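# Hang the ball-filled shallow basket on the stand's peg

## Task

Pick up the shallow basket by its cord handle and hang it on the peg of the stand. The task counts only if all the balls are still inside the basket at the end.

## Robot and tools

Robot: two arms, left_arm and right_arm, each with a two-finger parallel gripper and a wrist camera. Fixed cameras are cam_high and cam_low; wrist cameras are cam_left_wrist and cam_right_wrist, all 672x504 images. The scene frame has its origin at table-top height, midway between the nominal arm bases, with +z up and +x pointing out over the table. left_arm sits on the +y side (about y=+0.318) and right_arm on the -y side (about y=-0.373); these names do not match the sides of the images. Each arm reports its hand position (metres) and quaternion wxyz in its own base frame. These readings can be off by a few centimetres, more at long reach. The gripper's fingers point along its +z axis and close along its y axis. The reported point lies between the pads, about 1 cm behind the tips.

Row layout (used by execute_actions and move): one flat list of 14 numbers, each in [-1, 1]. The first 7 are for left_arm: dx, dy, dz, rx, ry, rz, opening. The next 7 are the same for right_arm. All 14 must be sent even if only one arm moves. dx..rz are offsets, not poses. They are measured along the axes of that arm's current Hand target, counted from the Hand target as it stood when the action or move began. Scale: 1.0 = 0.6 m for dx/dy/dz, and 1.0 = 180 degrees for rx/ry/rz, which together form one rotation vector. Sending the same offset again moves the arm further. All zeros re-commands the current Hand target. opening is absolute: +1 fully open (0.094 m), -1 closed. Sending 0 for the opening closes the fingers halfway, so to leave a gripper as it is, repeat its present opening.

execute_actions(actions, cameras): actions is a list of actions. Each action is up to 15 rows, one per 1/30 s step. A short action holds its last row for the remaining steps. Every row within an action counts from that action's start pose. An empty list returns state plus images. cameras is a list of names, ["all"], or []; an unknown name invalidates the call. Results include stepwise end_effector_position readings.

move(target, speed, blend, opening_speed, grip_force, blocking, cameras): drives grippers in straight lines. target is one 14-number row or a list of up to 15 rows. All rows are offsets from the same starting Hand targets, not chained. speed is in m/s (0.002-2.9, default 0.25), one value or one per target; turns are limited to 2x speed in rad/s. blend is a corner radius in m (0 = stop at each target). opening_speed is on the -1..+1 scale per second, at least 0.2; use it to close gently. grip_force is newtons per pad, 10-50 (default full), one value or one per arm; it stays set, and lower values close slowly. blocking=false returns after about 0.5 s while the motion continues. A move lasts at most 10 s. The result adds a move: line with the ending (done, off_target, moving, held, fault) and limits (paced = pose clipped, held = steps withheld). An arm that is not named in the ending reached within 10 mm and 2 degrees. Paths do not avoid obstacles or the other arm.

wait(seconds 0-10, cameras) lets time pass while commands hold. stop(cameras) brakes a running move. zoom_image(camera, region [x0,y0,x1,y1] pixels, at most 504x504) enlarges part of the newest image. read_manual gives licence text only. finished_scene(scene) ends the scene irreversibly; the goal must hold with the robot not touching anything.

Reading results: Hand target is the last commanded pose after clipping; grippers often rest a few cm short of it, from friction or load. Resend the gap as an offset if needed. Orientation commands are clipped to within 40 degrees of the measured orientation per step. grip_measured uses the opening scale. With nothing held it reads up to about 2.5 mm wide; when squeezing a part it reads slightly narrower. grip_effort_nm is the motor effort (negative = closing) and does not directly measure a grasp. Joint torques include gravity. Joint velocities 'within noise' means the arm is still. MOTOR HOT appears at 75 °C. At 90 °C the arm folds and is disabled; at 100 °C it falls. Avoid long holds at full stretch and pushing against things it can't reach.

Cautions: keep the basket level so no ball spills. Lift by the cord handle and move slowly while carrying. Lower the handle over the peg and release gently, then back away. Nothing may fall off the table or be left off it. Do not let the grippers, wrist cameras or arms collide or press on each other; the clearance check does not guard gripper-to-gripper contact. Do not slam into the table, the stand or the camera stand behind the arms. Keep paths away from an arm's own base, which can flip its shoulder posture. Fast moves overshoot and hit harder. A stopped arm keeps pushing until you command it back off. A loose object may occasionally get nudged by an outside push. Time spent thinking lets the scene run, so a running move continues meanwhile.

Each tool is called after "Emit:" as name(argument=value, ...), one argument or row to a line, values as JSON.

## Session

Emit:
execute_actions(
  actions=[],
)

Emit:
zoom_image(
  camera="cam_high",
  region=[170, 60, 430, 255],
)

Scene clock: 0.00 s.
left_arm: end_effector_position=(+0.4004, +0.0285, +0.1141) grip_measured=+1.000 grip_effort_nm=n/a end_effector_quat_wxyz=(+0.606, -0.075, +0.790, +0.061) | right_arm: end_effector_position=(+0.3988, -0.0104, +0.0952) grip_measured=+1.000 grip_effort_nm=n/a end_effector_quat_wxyz=(+0.556, +0.042, +0.830, -0.031)
Joint positions: left_arm=[-0.027 1.541 0.364 0.91 -0.213 -0.053 0.094] | right_arm=[0.028 1.51 0.408 0.709 0.125 0.046 0.094]
Joint velocities: within noise
Joint torques (N m): no reading
Heat: left arm: 39 °C; right arm: 31 °C.
Hand target: left_arm +0.4035, +0.0289, +0.1242; +0.618, -0.077, +0.780, +0.060 | right_arm +0.4022, -0.0106, +0.1038; +0.566, +0.043, +0.823, -0.031
Tool commands: left_gripper/opening=+1.0 right_gripper/opening=+1.0

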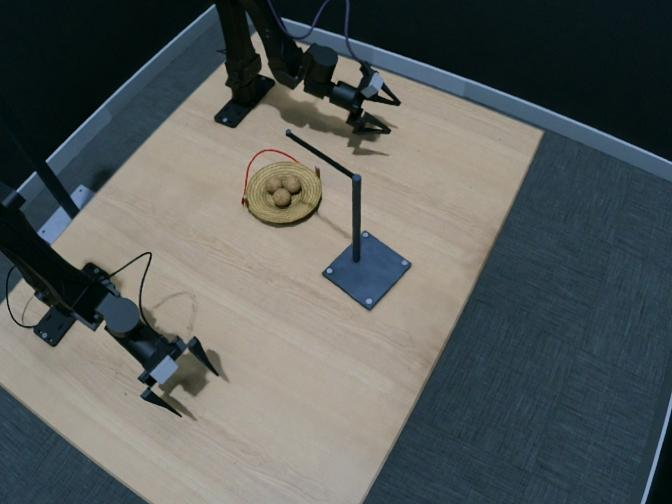

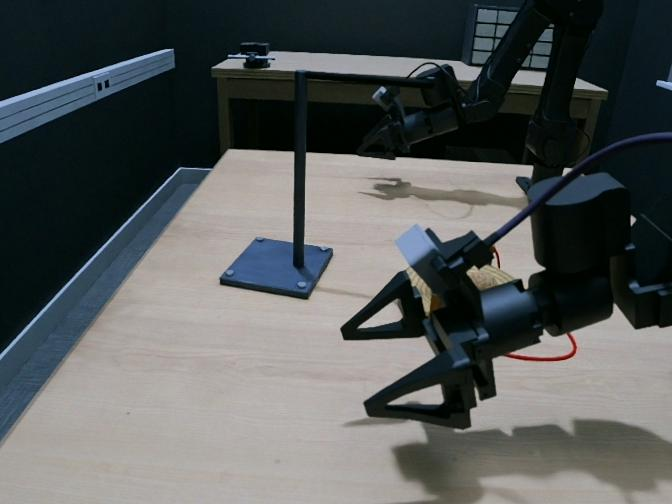

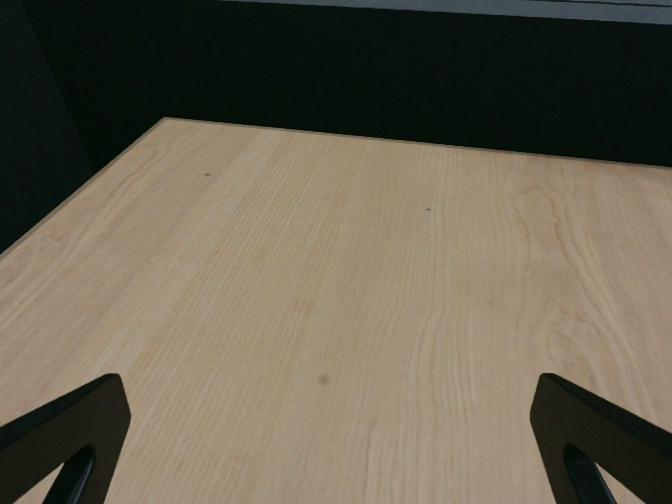

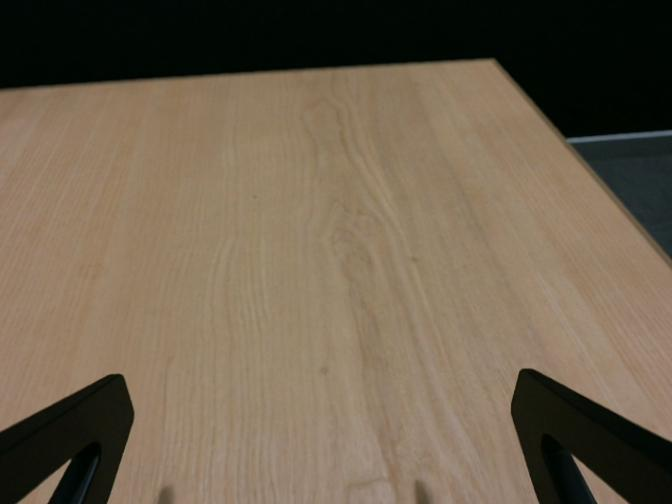

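Scaled by 1.938.

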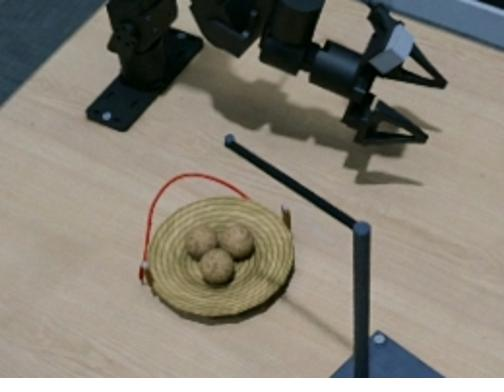

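Emit:
move(
  target=[
    [-0.351,-0.21,-0.302,0.3628,0.105,0.1627,1,0,0,0,0,0,0,1],
  ],
  cameras=["all"],
)

Scene clock: 9.07 s.
left_arm: end_effector_position=(+0.3045, -0.1144, +0.3626) grip_measured=+1.000 grip_effort_nm=0.01 end_effector_quat_wxyz=(+0.393, +0.435, +0.779, -0.223) | right_arm: end_effector_position=(+0.3988, -0.0104, +0.0952) grip_measured=+1.000 grip_effort_nm=-0.01 end_effector_quat_wxyz=(+0.556, +0.042, +0.830, -0.031)
Joint positions: left_arm=[0.039 1.443 1.828 -1.373 0.782 0.81 0.094] | right_arm=[0.028 1.51 0.408 0.709 0.125 0.046 0.094]
Joint torques (N m): left_arm=[-0.43 -3.1 8.09 0.82 0.69 0.1] | right_arm=[-0.05 -6.45 6.75 1.58 0.05 0]
Heat: left arm: 39 °C; right arm: 33 °C.
Hand target: left_arm +0.3024, -0.1193, +0.3710; +0.400, +0.443, +0.768, -0.231 | right_arm +0.4022, -0.0106, +0.1038; +0.566, +0.043, +0.823, -0.031
Off the commanded pose: left_arm 0.010 m, 2 deg | right_arm 0.009 m, 1 deg.
move: done

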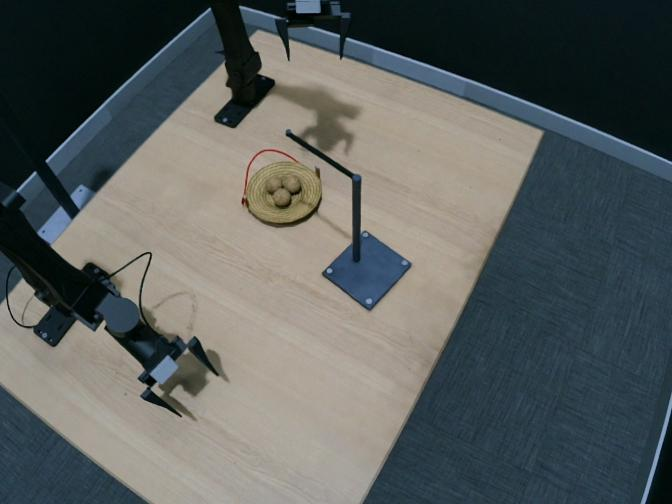

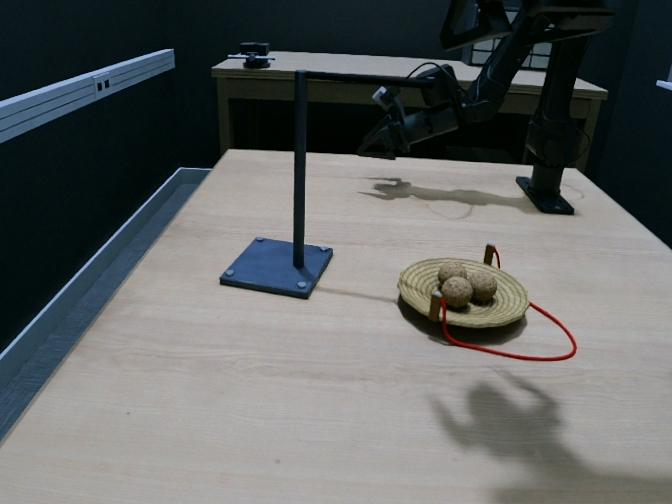

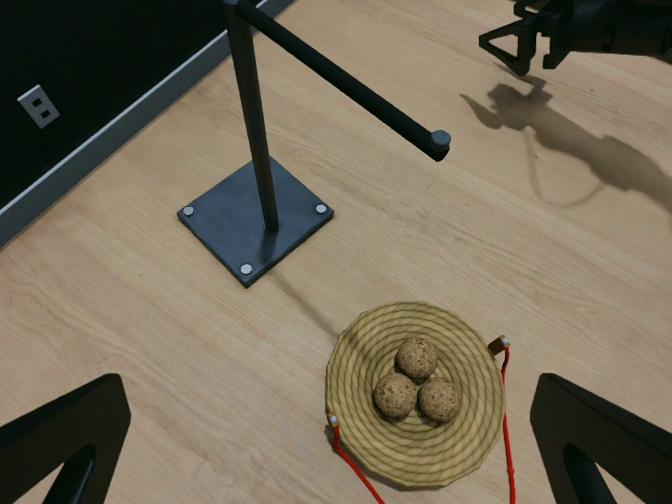

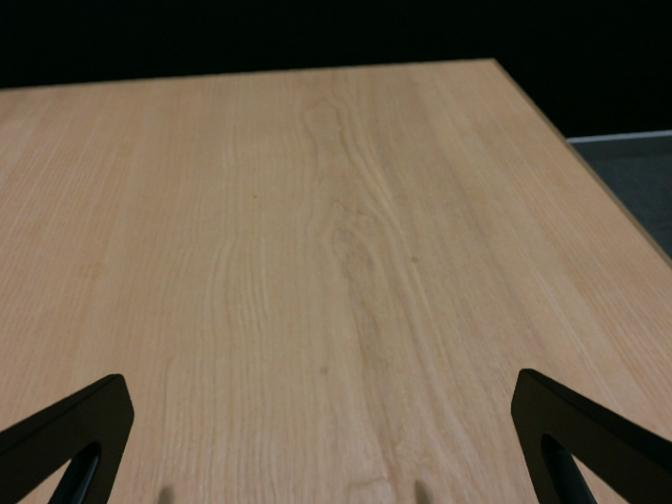

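Emit:
move(
  target=[0.3735,-0.2025,0.0507,0.2057,0.1763,0.2683,0.2,0,0,0,0,0,0,1],
  cameras=["all"],
)

Scene clock: 28.13 s.
left_arm: end_effector_position=(+0.1506, -0.0904, +0.1671) grip_measured=+0.201 grip_effort_nm=-0.07 end_effector_quat_wxyz=(+0.099, +0.848, +0.505, -0.129) | right_arm: end_effector_position=(+0.3988, -0.0104, +0.0952) grip_measured=+1.000 grip_effort_nm=-0.01 end_effector_quat_wxyz=(+0.556, +0.042, +0.830, -0.031)
Joint positions: left_arm=[-0.216 1.226 1.149 -1.547 0.322 1.861 0.056] | right_arm=[0.028 1.51 0.408 0.709 0.125 0.046 0.094]
Joint torques (N m): left_arm=[-0.44 -3.23 5.33 -0.08 0.28 0.13] | right_arm=[0.01 -6.45 6.89 1.58 0.03 -0.03]
Heat: left arm: 41 °C; right arm: 35 °C.
Hand target: left_arm +0.1452, -0.0905, +0.1701; +0.087, +0.853, +0.493, -0.150 | right_arm +0.4022, -0.0106, +0.1038; +0.566, +0.043, +0.823, -0.031
Off the commanded pose: left_arm 0.006 m, 3 deg | right_arm 0.009 m, 1 deg.
joint sent to its limit (left arm) — joint 4 (wrist pitch), lower limit. The joint targets are off in orientation, not in position.
move: off_target (left_arm)

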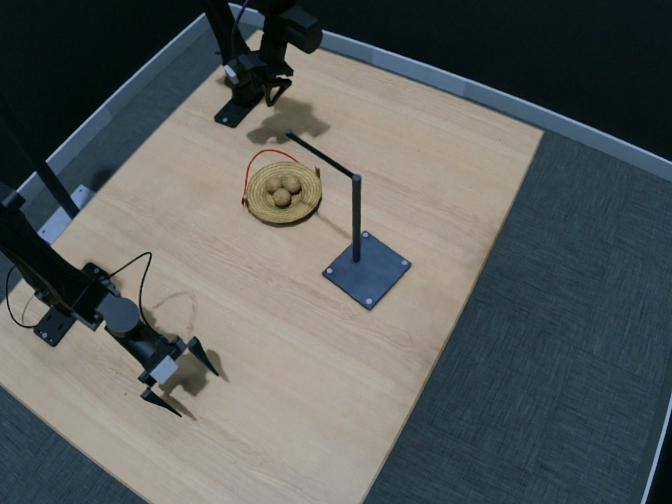

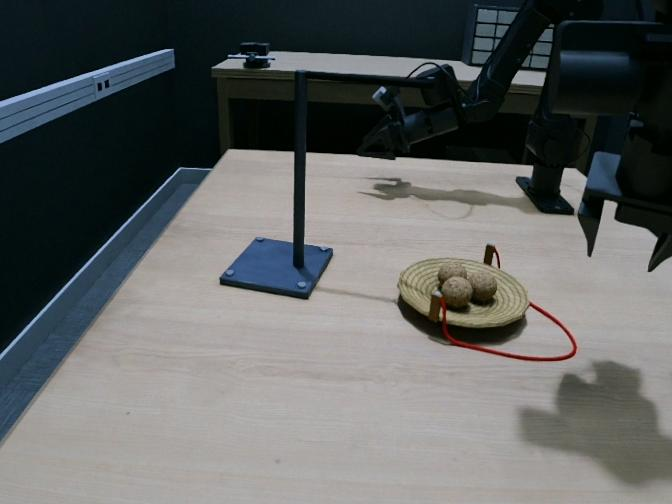

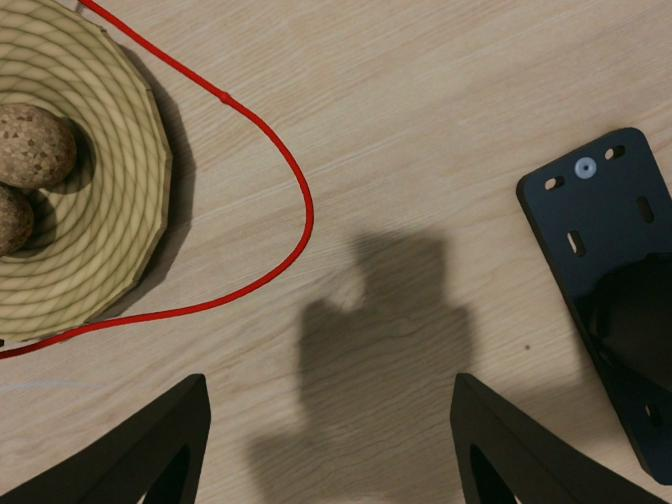

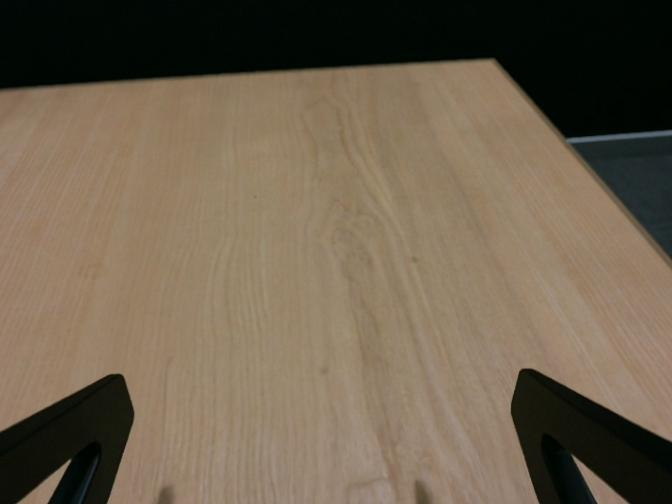

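Emit:
move(
  target=[0.0137,0.0445,0.185,-0.0247,0,-0.0679,0,0,0,0,0,0,0,1],
  speed=0.15,
  cameras=["cam_left_wrist"],
)

Scene clock: 44.17 s.
left_arm: end_effector_position=(+0.1541, -0.1256, +0.0642) grip_measured=+0.001 grip_effort_nm=-0.07 end_effector_quat_wxyz=(+0.098, +0.791, +0.589, -0.132) | right_arm: end_effector_position=(+0.3988, -0.0104, +0.0952) grip_measured=+1.000 grip_effort_nm=-0.01 end_effector_quat_wxyz=(+0.556, +0.042, +0.830, -0.031)
Joint positions: left_arm=[-0.392 1.258 0.758 -1.037 0.328 1.464 0.047] | right_arm=[0.028 1.51 0.408 0.709 0.125 0.046 0.094]
Joint torques (N m): left_arm=[-0.58 -1.92 5.24 0.31 0.43 -0.01] | right_arm=[0.24 -6.52 6.91 1.55 0.03 0.02]
Heat: left arm: 40 °C; right arm: 36 °C.
Hand target: left_arm +0.1532, -0.1301, +0.0630; +0.104, +0.791, +0.586, -0.140 | right_arm +0.4022, -0.0106, +0.1038; +0.566, +0.043, +0.823, -0.031
Off the commanded pose: left_arm 0.005 m, 1 deg | right_arm 0.009 m, 1 deg.
move: done
Images, in order (width x height): cam_left_wrist 672x504.

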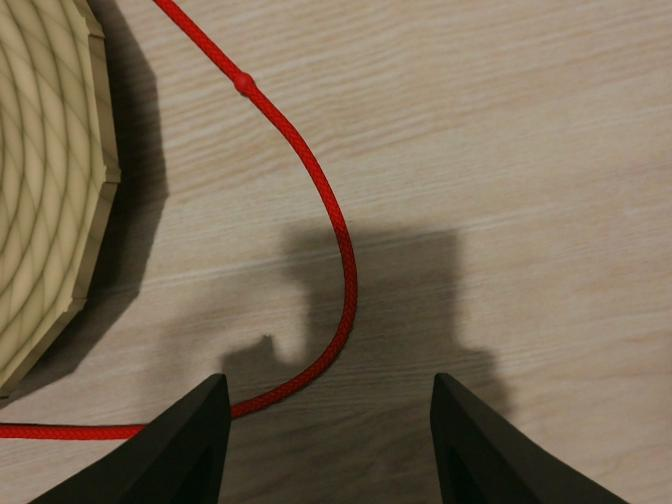

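Emit:
move(
  target=[-0.0078,-0.0063,0.0713,0,0,0,0,0,0,0,0,0,0,1],
  speed=0.08,
  cameras=["cam_left_wrist"],
)

Scene clock: 50.67 s.
left_arm: end_effector_position=(+0.1443, -0.1437, +0.0255) grip_measured=+0.001 grip_effort_nm=-0.07 end_effector_quat_wxyz=(+0.099, +0.791, +0.588, -0.134) | right_arm: end_effector_position=(+0.3988, -0.0104, +0.0952) grip_measured=+1.000 grip_effort_nm=-0.01 end_effector_quat_wxyz=(+0.556, +0.042, +0.830, -0.031)
Joint positions: left_arm=[-0.499 1.306 0.625 -0.821 0.328 1.353 0.047] | right_arm=[0.028 1.51 0.408 0.709 0.125 0.046 0.094]
Joint torques (N m): left_arm=[-0.44 -1.99 5.15 0.42 0.37 -0.03] | right_arm=[0.13 -6.69 6.99 1.59 0.03 0]
Heat: left arm: 40 °C; right arm: 36 °C.
Hand target: left_arm +0.1440, -0.1472, +0.0244; +0.104, +0.791, +0.586, -0.140 | right_arm +0.4022, -0.0106, +0.1038; +0.566, +0.043, +0.823, -0.031
Off the commanded pose: left_arm 0.004 m, 1 deg | right_arm 0.009 m, 1 deg.
move: done
Images, in order (width x height): cam_left_wrist 672x504.

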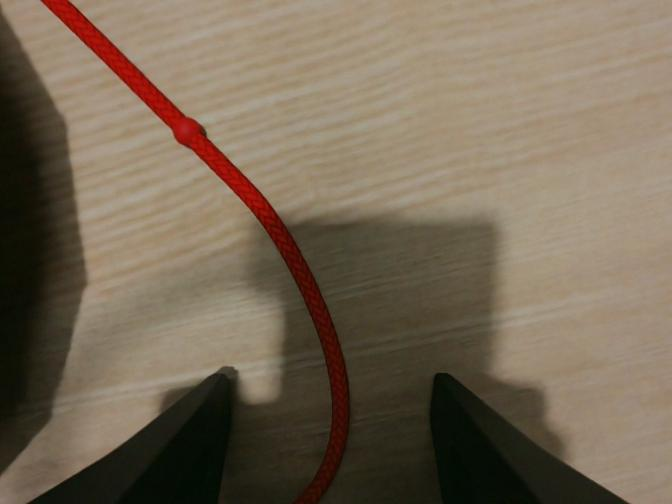

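Emit:
move(
  target=[-0.01,0.003,0.007,0,0,0,0,0,0,0,0,0,0,1],
  speed=0.08,
)

Emit:
move(
  target=[0,0,0,0,0,0,-1,0,0,0,0,0,0,1],
  opening_speed=1,
  cameras=["cam_left_wrist","cam_high"],
)

Scene clock: 55.53 s.
left_arm: end_effector_position=(+0.1434, -0.1503, +0.0245) grip_measured=+0.001 grip_effort_nm=-0.06 end_effector_quat_wxyz=(+0.100, +0.791, +0.589, -0.135) | right_arm: end_effector_position=(+0.3988, -0.0104, +0.0952) grip_measured=+1.000 grip_effort_nm=-0.01 end_effector_quat_wxyz=(+0.556, +0.042, +0.830, -0.031)
Joint positions: left_arm=[-0.53 1.313 0.625 -0.801 0.328 1.317 0.047] | right_arm=[0.028 1.51 0.408 0.709 0.125 0.046 0.094]
Joint torques (N m): left_arm=[-0.75 -1.57 5.33 0.47 0.33 -0.03] | right_arm=[0.05 -6.48 6.67 1.6 0.02 0]
Heat: left arm: 40 °C; right arm: 36 °C.
Hand target: left_arm +0.1438, -0.1545, +0.0225; +0.103, +0.791, +0.586, -0.140 | right_arm +0.4022, -0.0106, +0.1038; +0.566, +0.043, +0.823, -0.031
Off the commanded pose: left_arm 0.005 m, 1 deg | right_arm 0.009 m, 1 deg.
move: done

Scene clock: 56.77 s.
left_arm: end_effector_position=(+0.1470, -0.1525, +0.0241) grip_measured=-0.984 grip_effort_nm=-0.87 end_effector_quat_wxyz=(+0.107, +0.791, +0.588, -0.132) | right_arm: end_effector_position=(+0.3988, -0.0104, +0.0952) grip_measured=+1.000 grip_effort_nm=-0.01 end_effector_quat_wxyz=(+0.556, +0.042, +0.830, -0.031)
Joint positions: left_arm=[-0.531 1.318 0.625 -0.781 0.328 1.316 0.001] | right_arm=[0.028 1.51 0.408 0.709 0.125 0.046 0.094]
Joint torques (N m): left_arm=[-0.7 -1.89 5.35 0.31 0.34 -0.02] | right_arm=[0.14 -6.52 6.78 1.59 0.01 0.01]
Heat: left arm: 40 °C; right arm: 37 °C.
Hand target: left_arm +0.1437, -0.1545, +0.0225; +0.103, +0.791, +0.586, -0.140 | right_arm +0.4022, -0.0106, +0.1038; +0.566, +0.043, +0.823, -0.031
Off the commanded pose: left_arm 0.004 m, 1 deg | right_arm 0.009 m, 1 deg.
move: done
Images, in order (width x height): cam_high 672x504, cam_left_wrist 672x504.

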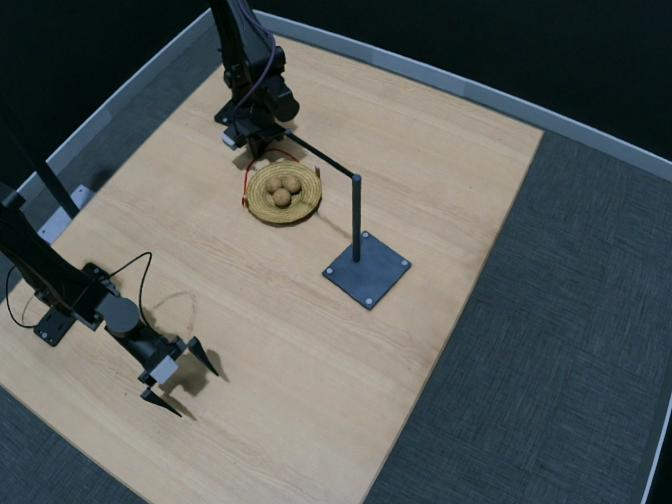

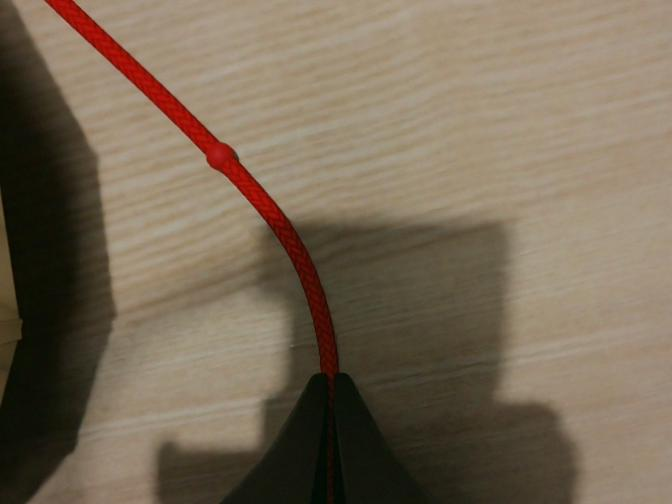

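Emit:
move(
  target=[
    [-0.063,0.081,-0.168,-0.02,-0.06,-0.026,-1,0,0,0,0,0,0,1],
    [-0.161,0.2067,-0.4035,-0.0563,-0.1763,-0.077,-1,0,0,0,0,0,0,1],
  ],
  speed=0.08,
  blend=[0.03,0],
  cameras=["cam_high","cam_low","cam_left_wrist"],
)

Emit:
zoom_image(
  camera="cam_low",
  region=[350, 50, 600, 350],
)

Scene clock: 71.80 s.
left_arm: end_effector_position=(+0.2588, -0.1950, +0.2722) grip_measured=-0.984 grip_effort_nm=-0.85 end_effector_quat_wxyz=(+0.298, +0.640, +0.643, -0.298) | right_arm: end_effector_position=(+0.3988, -0.0104, +0.0952) grip_measured=+1.000 grip_effort_nm=-0.01 end_effector_quat_wxyz=(+0.556, +0.042, +0.830, -0.031)
Joint positions: left_arm=[-0.221 1.517 1.575 -1.37 0.841 1.229 0.001] | right_arm=[0.028 1.51 0.408 0.709 0.125 0.046 0.094]
Joint torques (N m): left_arm=[0.53 -3.99 8.7 0.4 0.88 -0.01] | right_arm=[0.23 -6.63 6.84 1.62 0.02 0.03]
Heat: left arm: 40 °C; right arm: 37 °C.
Hand target: left_arm +0.2601, -0.1982, +0.2831; +0.310, +0.636, +0.635, -0.310 | right_arm +0.4022, -0.0106, +0.1038; +0.566, +0.043, +0.823, -0.031
Off the commanded pose: left_arm 0.011 m, 2 deg | right_arm 0.009 m, 1 deg.
move: off_target (left_arm)
Images, in order (width x height): cam_high 672x504, cam_low 672x504, cam_left_wrist 672x504.

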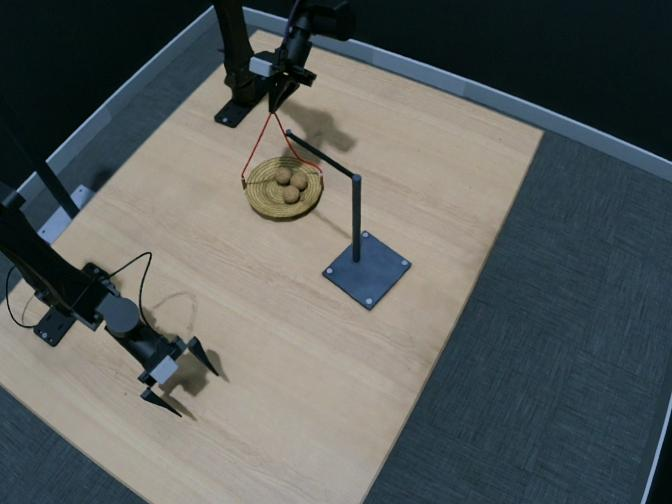

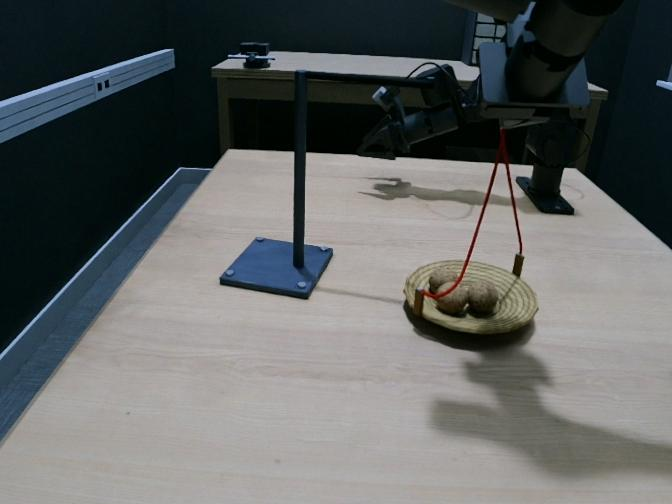

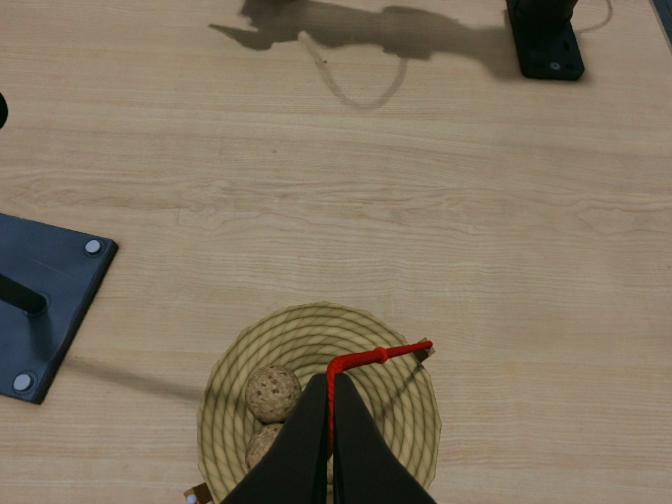

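Scaled by 1.680.

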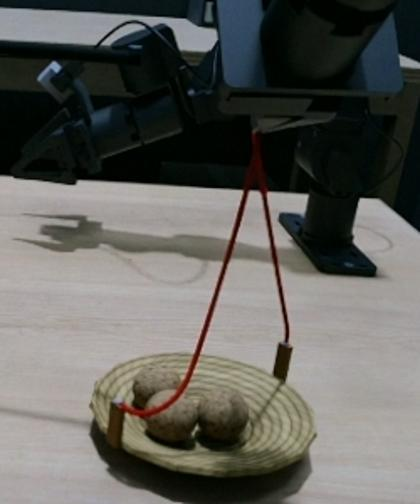

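Emit:
move(
  target=[
    [0.23,-0.117,0.12,0.036,0.116,0.051,-1,0,0,0,0,0,0,1],
    [0.387,-0.194,0.210,0.0563,0.1763,0.077,-1,0,0,0,0,0,0,1],
  ],
  speed=0.1,
  blend=[0.03,0],
)

Emit:
move(
  target=[0,0,0,0,0,0,0,0,0,0,0,0,0,1],
  cameras=["cam_left_wrist"],
)

Emit:
move(
  target=[0.0225,0.002,-0.008,0,0,0,0,0,0,0,0,0,0,1],
  cameras=["cam_left_wrist"],
)

Scene clock: 86.73 s.
left_arm: end_effector_position=(+0.1386, -0.1514, +0.0240) grip_measured=-0.984 grip_effort_nm=-0.84 end_effector_quat_wxyz=(+0.089, +0.788, +0.590, -0.150) | right_arm: end_effector_position=(+0.3988, -0.0104, +0.0952) grip_measured=+1.000 grip_effort_nm=-0.01 end_effector_quat_wxyz=(+0.556, +0.042, +0.830, -0.031)
Joint positions: left_arm=[-0.531 1.335 0.636 -0.822 0.347 1.317 0.001] | right_arm=[0.028 1.51 0.408 0.709 0.125 0.046 0.094]
Joint torques (N m): left_arm=[-0.62 -3.07 4.45 0.61 0.16 -0.03] | right_arm=[0.05 -6.39 6.69 1.61 0.01 0.05]
Heat: left arm: 41 °C; right arm: 37 °C.
Hand target: left_arm +0.1440, -0.1545, +0.0224; +0.104, +0.791, +0.586, -0.140 | right_arm +0.4022, -0.0106, +0.1038; +0.566, +0.043, +0.823, -0.031
Off the commanded pose: left_arm 0.006 m, 2 deg | right_arm 0.009 m, 1 deg.
move: done

Scene clock: 87.23 s.
left_arm: end_effector_position=(+0.1378, -0.1532, +0.0250) grip_measured=-0.002 grip_effort_nm=0.10 end_effector_quat_wxyz=(+0.092, +0.789, +0.588, -0.153) | right_arm: end_effector_position=(+0.3988, -0.0104, +0.0952) grip_measured=+1.000 grip_effort_nm=-0.01 end_effector_quat_wxyz=(+0.556, +0.042, +0.830, -0.031)
Joint positions: left_arm=[-0.534 1.332 0.636 -0.821 0.355 1.316 0.047] | right_arm=[0.028 1.51 0.408 0.709 0.125 0.046 0.094]
Joint torques (N m): left_arm=[-0.39 -2.86 4.46 0.62 0.09 -0.03] | right_arm=[0.1 -6.54 6.65 1.62 0.06 0.02]
Heat: left arm: 40 °C; right arm: 38 °C.
Hand target: left_arm +0.1439, -0.1546, +0.0224; +0.104, +0.791, +0.586, -0.140 | right_arm +0.4022, -0.0106, +0.1038; +0.566, +0.043, +0.823, -0.031
Off the commanded pose: left_arm 0.007 m, 2 deg | right_arm 0.009 m, 1 deg.
move: done
Images, in order (width x height): cam_left_wrist 672x504.

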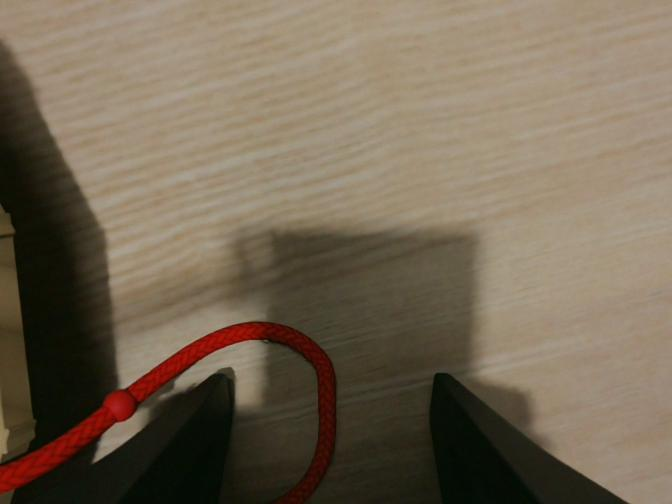

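Scene clock: 88.27 s.
left_arm: end_effector_position=(+0.1490, -0.1436, +0.0248) grip_measured=-0.001 grip_effort_nm=0.08 end_effector_quat_wxyz=(+0.103, +0.790, +0.587, -0.143) | right_arm: end_effector_position=(+0.3988, -0.0104, +0.0952) grip_measured=+1.000 grip_effort_nm=-0.01 end_effector_quat_wxyz=(+0.556, +0.042, +0.830, -0.031)
Joint positions: left_arm=[-0.469 1.332 0.636 -0.816 0.35 1.384 0.047] | right_arm=[0.028 1.51 0.408 0.709 0.125 0.046 0.094]
Joint torques (N m): left_arm=[0.64 -2.74 4.48 0.32 0.18 0.11] | right_arm=[0.09 -6.74 6.83 1.59 0.04 -0.04]
Heat: left arm: 40 °C; right arm: 38 °C.
Hand target: left_arm +0.1493, -0.1411, +0.0222; +0.104, +0.791, +0.586, -0.140 | right_arm +0.4022, -0.0106, +0.1038; +0.566, +0.043, +0.823, -0.031
Off the commanded pose: left_arm 0.003 m, 0 deg | right_arm 0.009 m, 1 deg.
move: done
Images, in order (width x height): cam_left_wrist 672x504.

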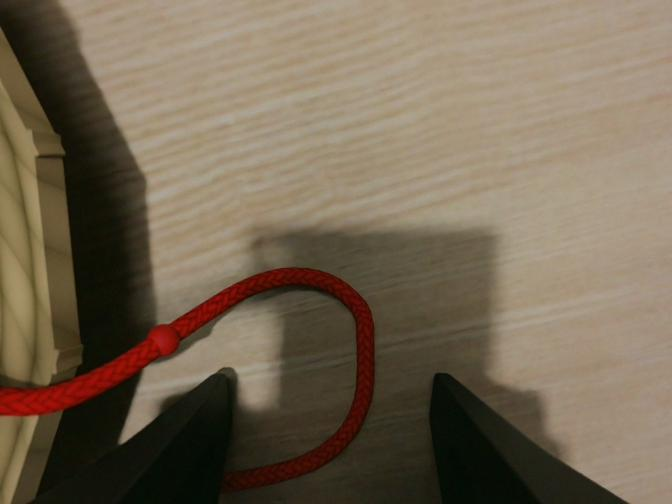

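Emit:
move(
  target=[0.003,-0.009,-0.001,0,0,0,0,0,0,0,0,0,0,1],
)

Emit:
move(
  target=[0,0,0,0,0,0,-1,0,0,0,0,0,0,1],
  opening_speed=1,
  cameras=["cam_left_wrist","cam_high"],
)

Scene clock: 91.33 s.
left_arm: end_effector_position=(+0.1483, -0.1425, +0.0242) grip_measured=-0.001 grip_effort_nm=0.08 end_effector_quat_wxyz=(+0.108, +0.791, +0.585, -0.141) | right_arm: end_effector_position=(+0.3988, -0.0104, +0.0952) grip_measured=+1.000 grip_effort_nm=-0.01 end_effector_quat_wxyz=(+0.556, +0.042, +0.830, -0.031)
Joint positions: left_arm=[-0.464 1.317 0.622 -0.807 0.351 1.393 0.047] | right_arm=[0.028 1.51 0.408 0.709 0.125 0.046 0.094]
Joint torques (N m): left_arm=[0.69 -3.36 4.14 0.18 0.18 0.06] | right_arm=[-0.05 -6.65 6.74 1.63 0.06 0.01]
Heat: left arm: 40 °C; right arm: 38 °C.
Hand target: left_arm +0.1447, -0.1378, +0.0222; +0.104, +0.791, +0.586, -0.140 | right_arm +0.4022, -0.0106, +0.1038; +0.566, +0.043, +0.823, -0.031
Off the commanded pose: left_arm 0.006 m, 1 deg | right_arm 0.009 m, 1 deg.
move: done

Scene clock: 92.53 s.
left_arm: end_effector_position=(+0.1489, -0.1416, +0.0238) grip_measured=-0.984 grip_effort_nm=-0.84 end_effector_quat_wxyz=(+0.107, +0.791, +0.586, -0.139) | right_arm: end_effector_position=(+0.3988, -0.0104, +0.0952) grip_measured=+1.000 grip_effort_nm=-0.01 end_effector_quat_wxyz=(+0.556, +0.042, +0.830, -0.031)
Joint positions: left_arm=[-0.462 1.317 0.621 -0.806 0.347 1.393 0.001] | right_arm=[0.028 1.51 0.408 0.709 0.125 0.046 0.094]
Joint torques (N m): left_arm=[0.5 -3.37 4.19 0.17 0.22 0.06] | right_arm=[-0.06 -6.8 6.87 1.62 0.05 0.01]
Heat: left arm: 40 °C; right arm: 38 °C.
Hand target: left_arm +0.1446, -0.1377, +0.0222; +0.103, +0.791, +0.586, -0.140 | right_arm +0.4022, -0.0106, +0.1038; +0.566, +0.043, +0.823, -0.031
Off the commanded pose: left_arm 0.006 m, 0 deg | right_arm 0.009 m, 1 deg.
move: done
Images, in order (width x height): cam_high 672x504, cam_left_wrist 672x504.

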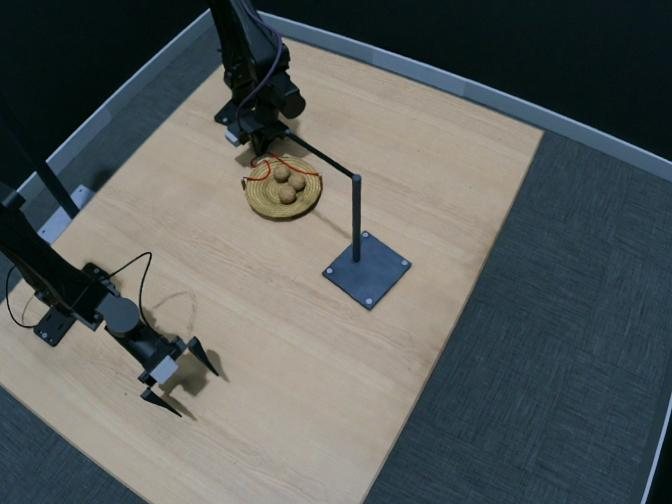

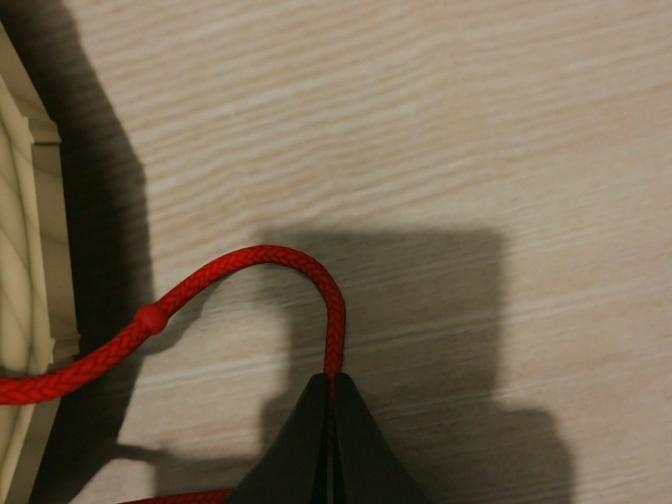

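Emit:
move(
  target=[
    [-0.081,0.085,-0.162,-0.02,-0.06,-0.026,-1,0,0,0,0,0,0,1],
    [-0.1855,0.2293,-0.3953,-0.0563,-0.1763,-0.077,-1,0,0,0,0,0,0,1],
  ],
  speed=0.08,
  blend=[0.03,0],
  cameras=["cam_high","cam_low","cam_left_wrist"],
)

Emit:
zoom_image(
  camera="cam_low",
  region=[350, 50, 600, 350],
)

Emit:
move(
  target=[-0.0171,0,-0.0133,0,0,0,-1,0,0,0,0,0,0,1],
  speed=0.03,
  cameras=["cam_high","cam_low","cam_left_wrist"],
)

Emit:
zoom_image(
  camera="cam_low",
  region=[350, 50, 600, 350],
)

Scene clock: 101.23 s.
left_arm: end_effector_position=(+0.2685, -0.1973, +0.2731) grip_measured=-0.984 grip_effort_nm=-0.85 end_effector_quat_wxyz=(+0.300, +0.640, +0.642, -0.298) | right_arm: end_effector_position=(+0.3988, -0.0104, +0.0952) grip_measured=+1.000 grip_effort_nm=-0.01 end_effector_quat_wxyz=(+0.556, +0.042, +0.830, -0.031)
Joint positions: left_arm=[-0.221 1.552 1.611 -1.368 0.843 1.229 0.001] | right_arm=[0.028 1.51 0.408 0.709 0.125 0.046 0.094]
Joint torques (N m): left_arm=[0.47 -4.21 8.65 0.4 0.87 0.01] | right_arm=[-0.05 -6.52 6.9 1.65 0.05 0.01]
Heat: left arm: 40 °C; right arm: 38 °C.
Hand target: left_arm +0.2693, -0.2003, +0.2832; +0.310, +0.636, +0.635, -0.310 | right_arm +0.4022, -0.0106, +0.1038; +0.566, +0.043, +0.823, -0.031
Off the commanded pose: left_arm 0.010 m, 2 deg | right_arm 0.009 m, 1 deg.
move: done
Images, in order (width x height): cam_high 672x504, cam_low 672x504, cam_left_wrist 672x504.

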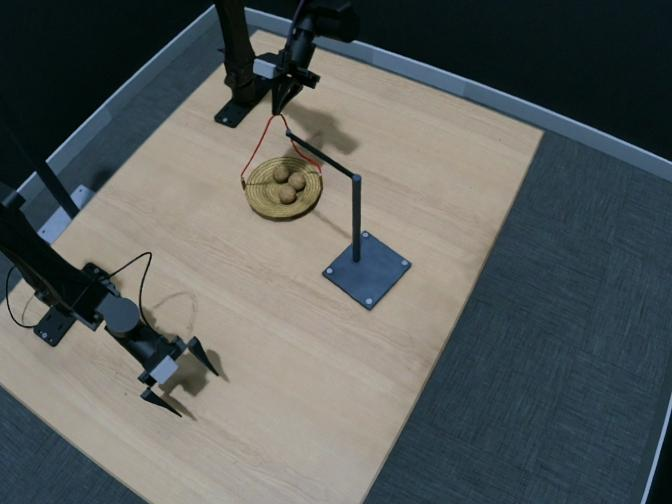

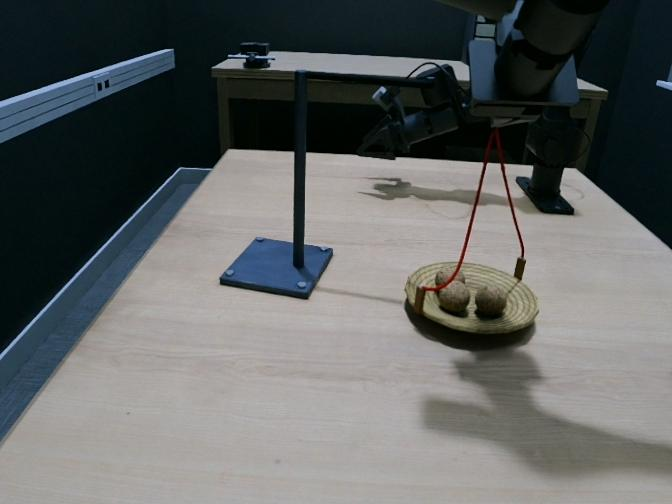

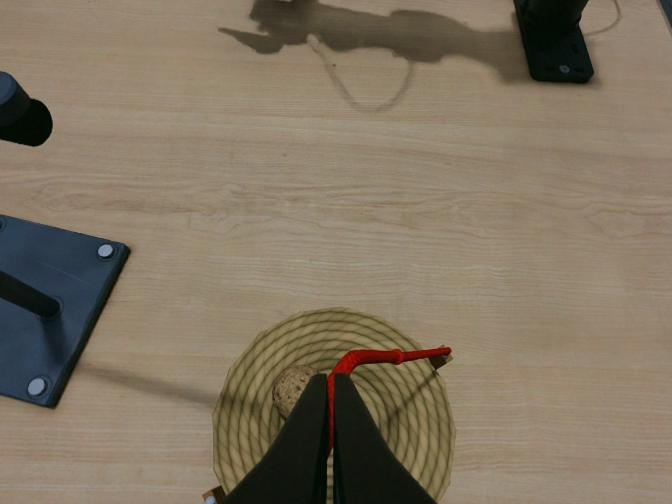

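Scaled by 1.680.

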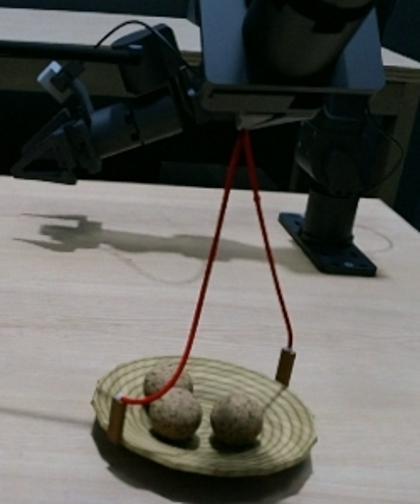

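Scene clock: 102.27 s.
left_arm: end_effector_position=(+0.2684, -0.1973, +0.2860) grip_measured=-0.984 grip_effort_nm=-0.85 end_effector_quat_wxyz=(+0.299, +0.639, +0.643, -0.298) | right_arm: end_effector_position=(+0.3988, -0.0104, +0.0952) grip_measured=+1.000 grip_effort_nm=-0.01 end_effector_quat_wxyz=(+0.556, +0.042, +0.830, -0.031)
Joint positions: left_arm=[-0.221 1.57 1.683 -1.424 0.843 1.227 0.001] | right_arm=[0.028 1.51 0.408 0.709 0.125 0.046 0.094]
Joint torques (N m): left_arm=[0.47 -4.27 8.58 0.4 0.87 -0.01] | right_arm=[0.25 -6.72 6.8 1.61 0.04 0.02]
Heat: left arm: 40 °C; right arm: 38 °C.
Hand target: left_arm +0.2693, -0.2003, +0.2963; +0.310, +0.636, +0.635, -0.310 | right_arm +0.4022, -0.0106, +0.1038; +0.566, +0.043, +0.823, -0.031
Off the commanded pose: left_arm 0.011 m, 2 deg | right_arm 0.009 m, 1 deg.
move: off_target (left_arm)
Images, in order (width x height): cam_high 672x504, cam_low 672x504, cam_left_wrist 672x504.

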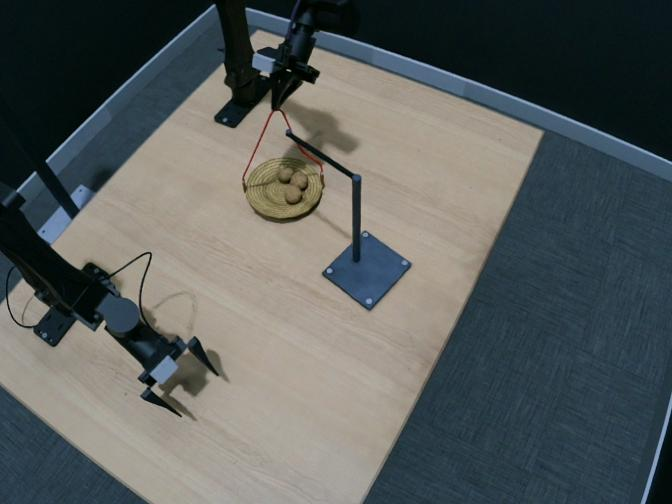

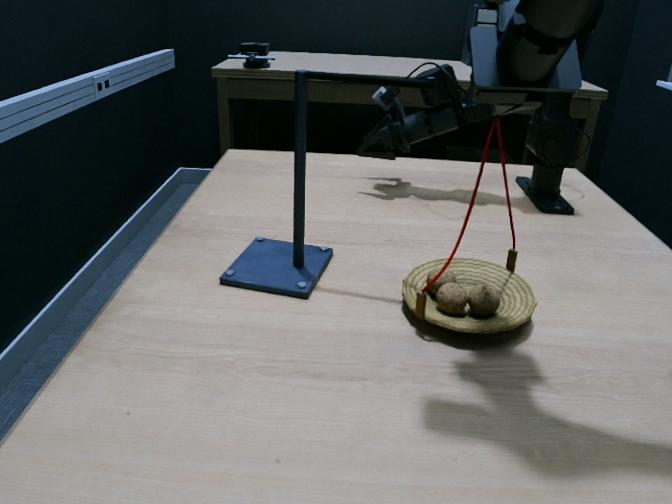

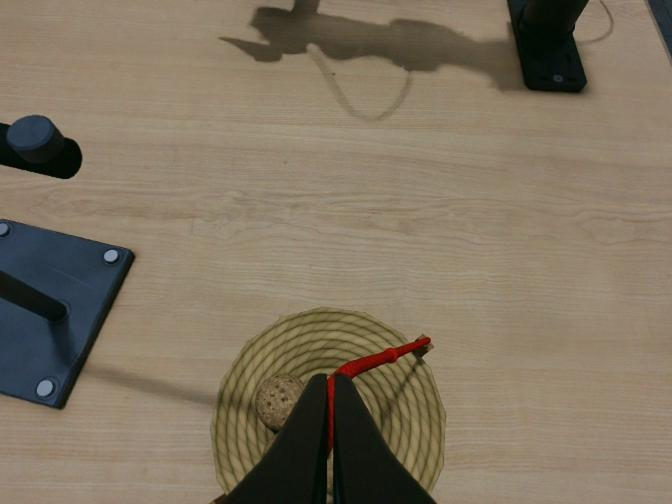

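Scaled by 1.680.

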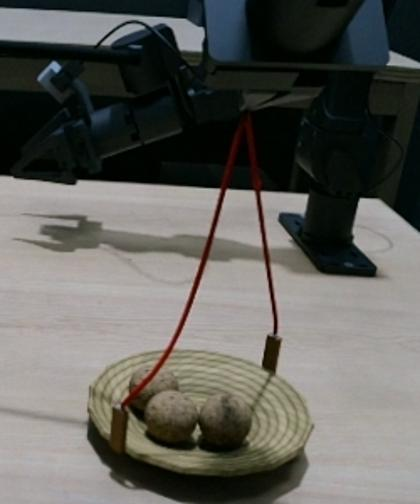

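Emit:
move(
  target=[-0.0184,0,-0.0144,0,0,0,-1,0,0,0,0,0,0,1],
  speed=0.03,
  cameras=["cam_low"],
)

Emit:
zoom_image(
  camera="cam_low",
  region=[350, 50, 600, 350],
)

Emit:
move(
  target=[-0.0184,0,-0.0144,0,0,0,-1,0,0,0,0,0,0,1],
  speed=0.03,
  cameras=["cam_high","cam_low","cam_left_wrist"],
)

Emit:
zoom_image(
  camera="cam_low",
  region=[350, 50, 600, 350],
)

Emit:
zoom_image(
  camera="cam_high",
  region=[230, 80, 370, 230],
)

Scene clock: 107.27 s.
left_arm: end_effector_position=(+0.2685, -0.1972, +0.2978) grip_measured=-0.984 grip_effort_nm=-0.84 end_effector_quat_wxyz=(+0.295, +0.638, +0.645, -0.300) | right_arm: end_effector_position=(+0.3988, -0.0104, +0.0952) grip_measured=+1.000 grip_effort_nm=-0.01 end_effector_quat_wxyz=(+0.556, +0.042, +0.830, -0.031)
Joint positions: left_arm=[-0.221 1.596 1.762 -1.487 0.842 1.227 0.001] | right_arm=[0.028 1.51 0.408 0.709 0.125 0.046 0.094]
Joint torques (N m): left_arm=[0.47 -4.59 8.83 0.43 0.88 0] | right_arm=[0.01 -6.49 6.79 1.6 0.06 -0.02]
Heat: left arm: 40 °C; right arm: 38 °C.
Hand target: left_arm +0.2693, -0.2003, +0.3102; +0.310, +0.636, +0.635, -0.310 | right_arm +0.4022, -0.0106, +0.1038; +0.566, +0.043, +0.823, -0.031
Off the commanded pose: left_arm 0.013 m, 2 deg | right_arm 0.009 m, 1 deg.
move: off_target (left_arm)
Images, in order (width x height): cam_low 672x504.

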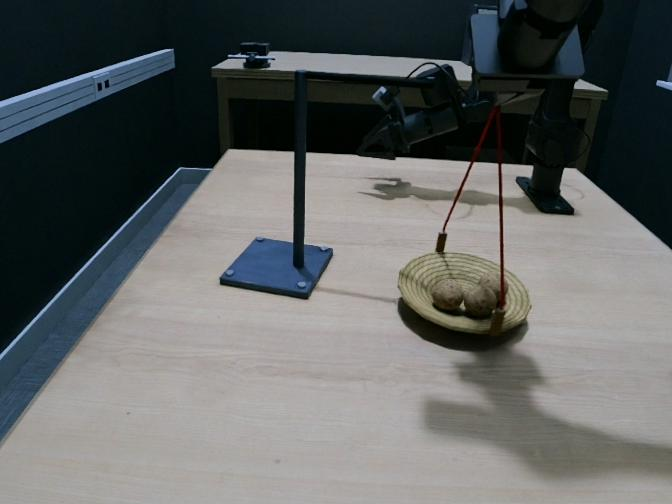

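Scaled by 1.680.

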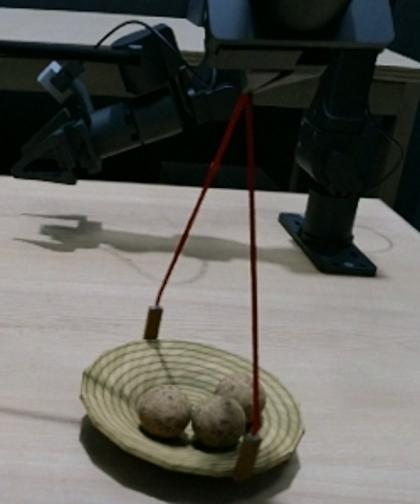

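Scene clock: 108.37 s.
left_arm: end_effector_position=(+0.2690, -0.1971, +0.3122) grip_measured=-0.984 grip_effort_nm=-0.84 end_effector_quat_wxyz=(+0.295, +0.638, +0.645, -0.300) | right_arm: end_effector_position=(+0.3988, -0.0104, +0.0952) grip_measured=+1.000 grip_effort_nm=-0.01 end_effector_quat_wxyz=(+0.556, +0.042, +0.830, -0.031)
Joint positions: left_arm=[-0.221 1.623 1.854 -1.551 0.841 1.227 0.001] | right_arm=[0.028 1.51 0.408 0.709 0.125 0.046 0.094]
Joint torques (N m): left_arm=[0.47 -4.68 8.61 0.42 0.89 0] | right_arm=[0.03 -6.61 7.01 1.61 -0.02 0.04]
Heat: left arm: 40 °C; right arm: 38 °C.
Hand target: left_arm +0.2693, -0.2003, +0.3243; +0.310, +0.636, +0.635, -0.310 | right_arm +0.4022, -0.0106, +0.1038; +0.566, +0.043, +0.823, -0.031
Off the commanded pose: left_arm 0.012 m, 2 deg | right_arm 0.009 m, 1 deg.
joint sent to its limit (left arm) — joint 4 (wrist pitch), lower limit. The joint targets still meet the commanded pose.
move: off_target (left_arm)
Images, in order (width x height): cam_high 672x504, cam_low 672x504, cam_left_wrist 672x504.

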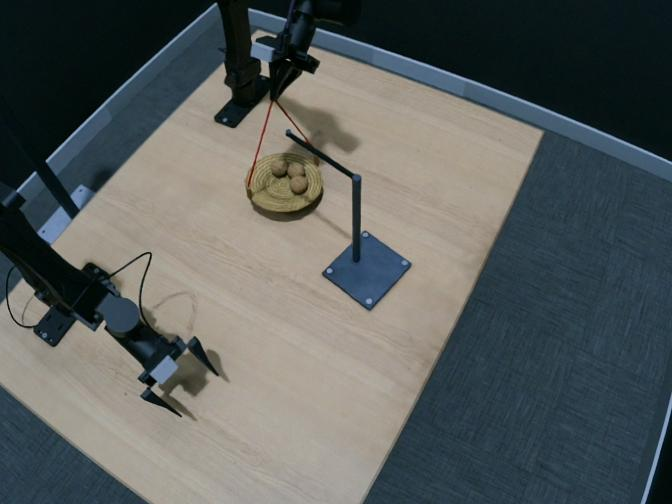

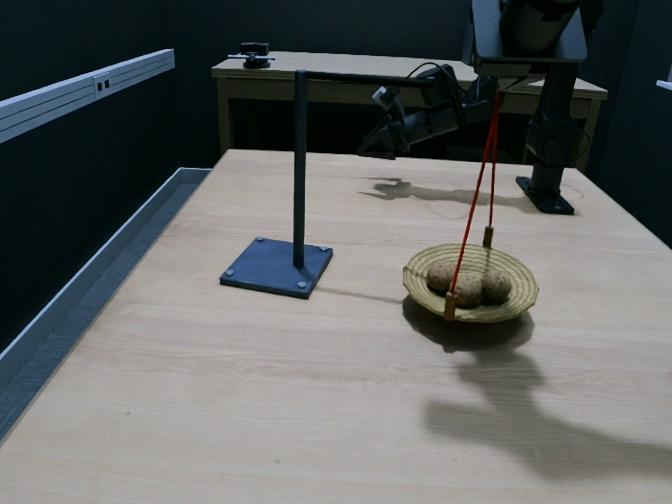

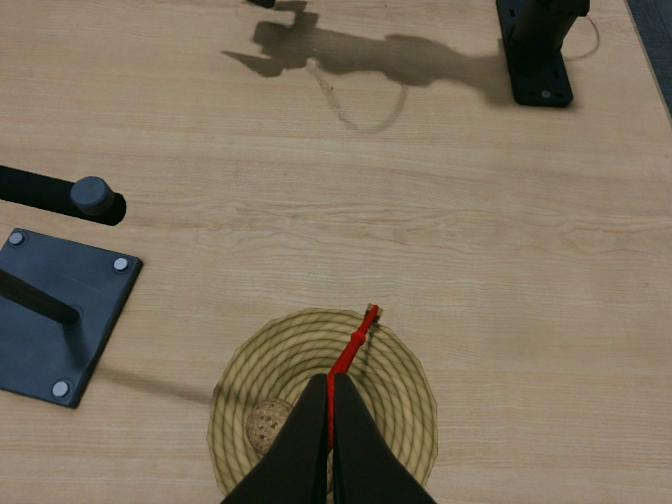

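Scaled by 1.680.

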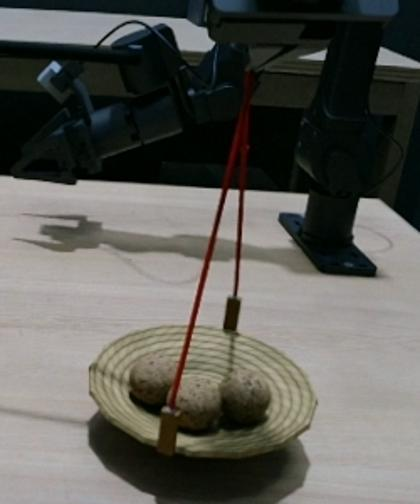

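Scaled by 3.360.

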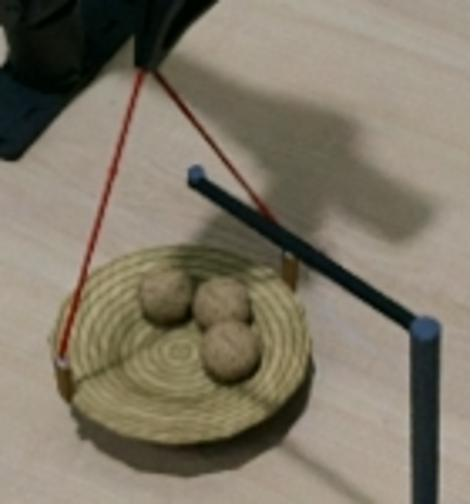

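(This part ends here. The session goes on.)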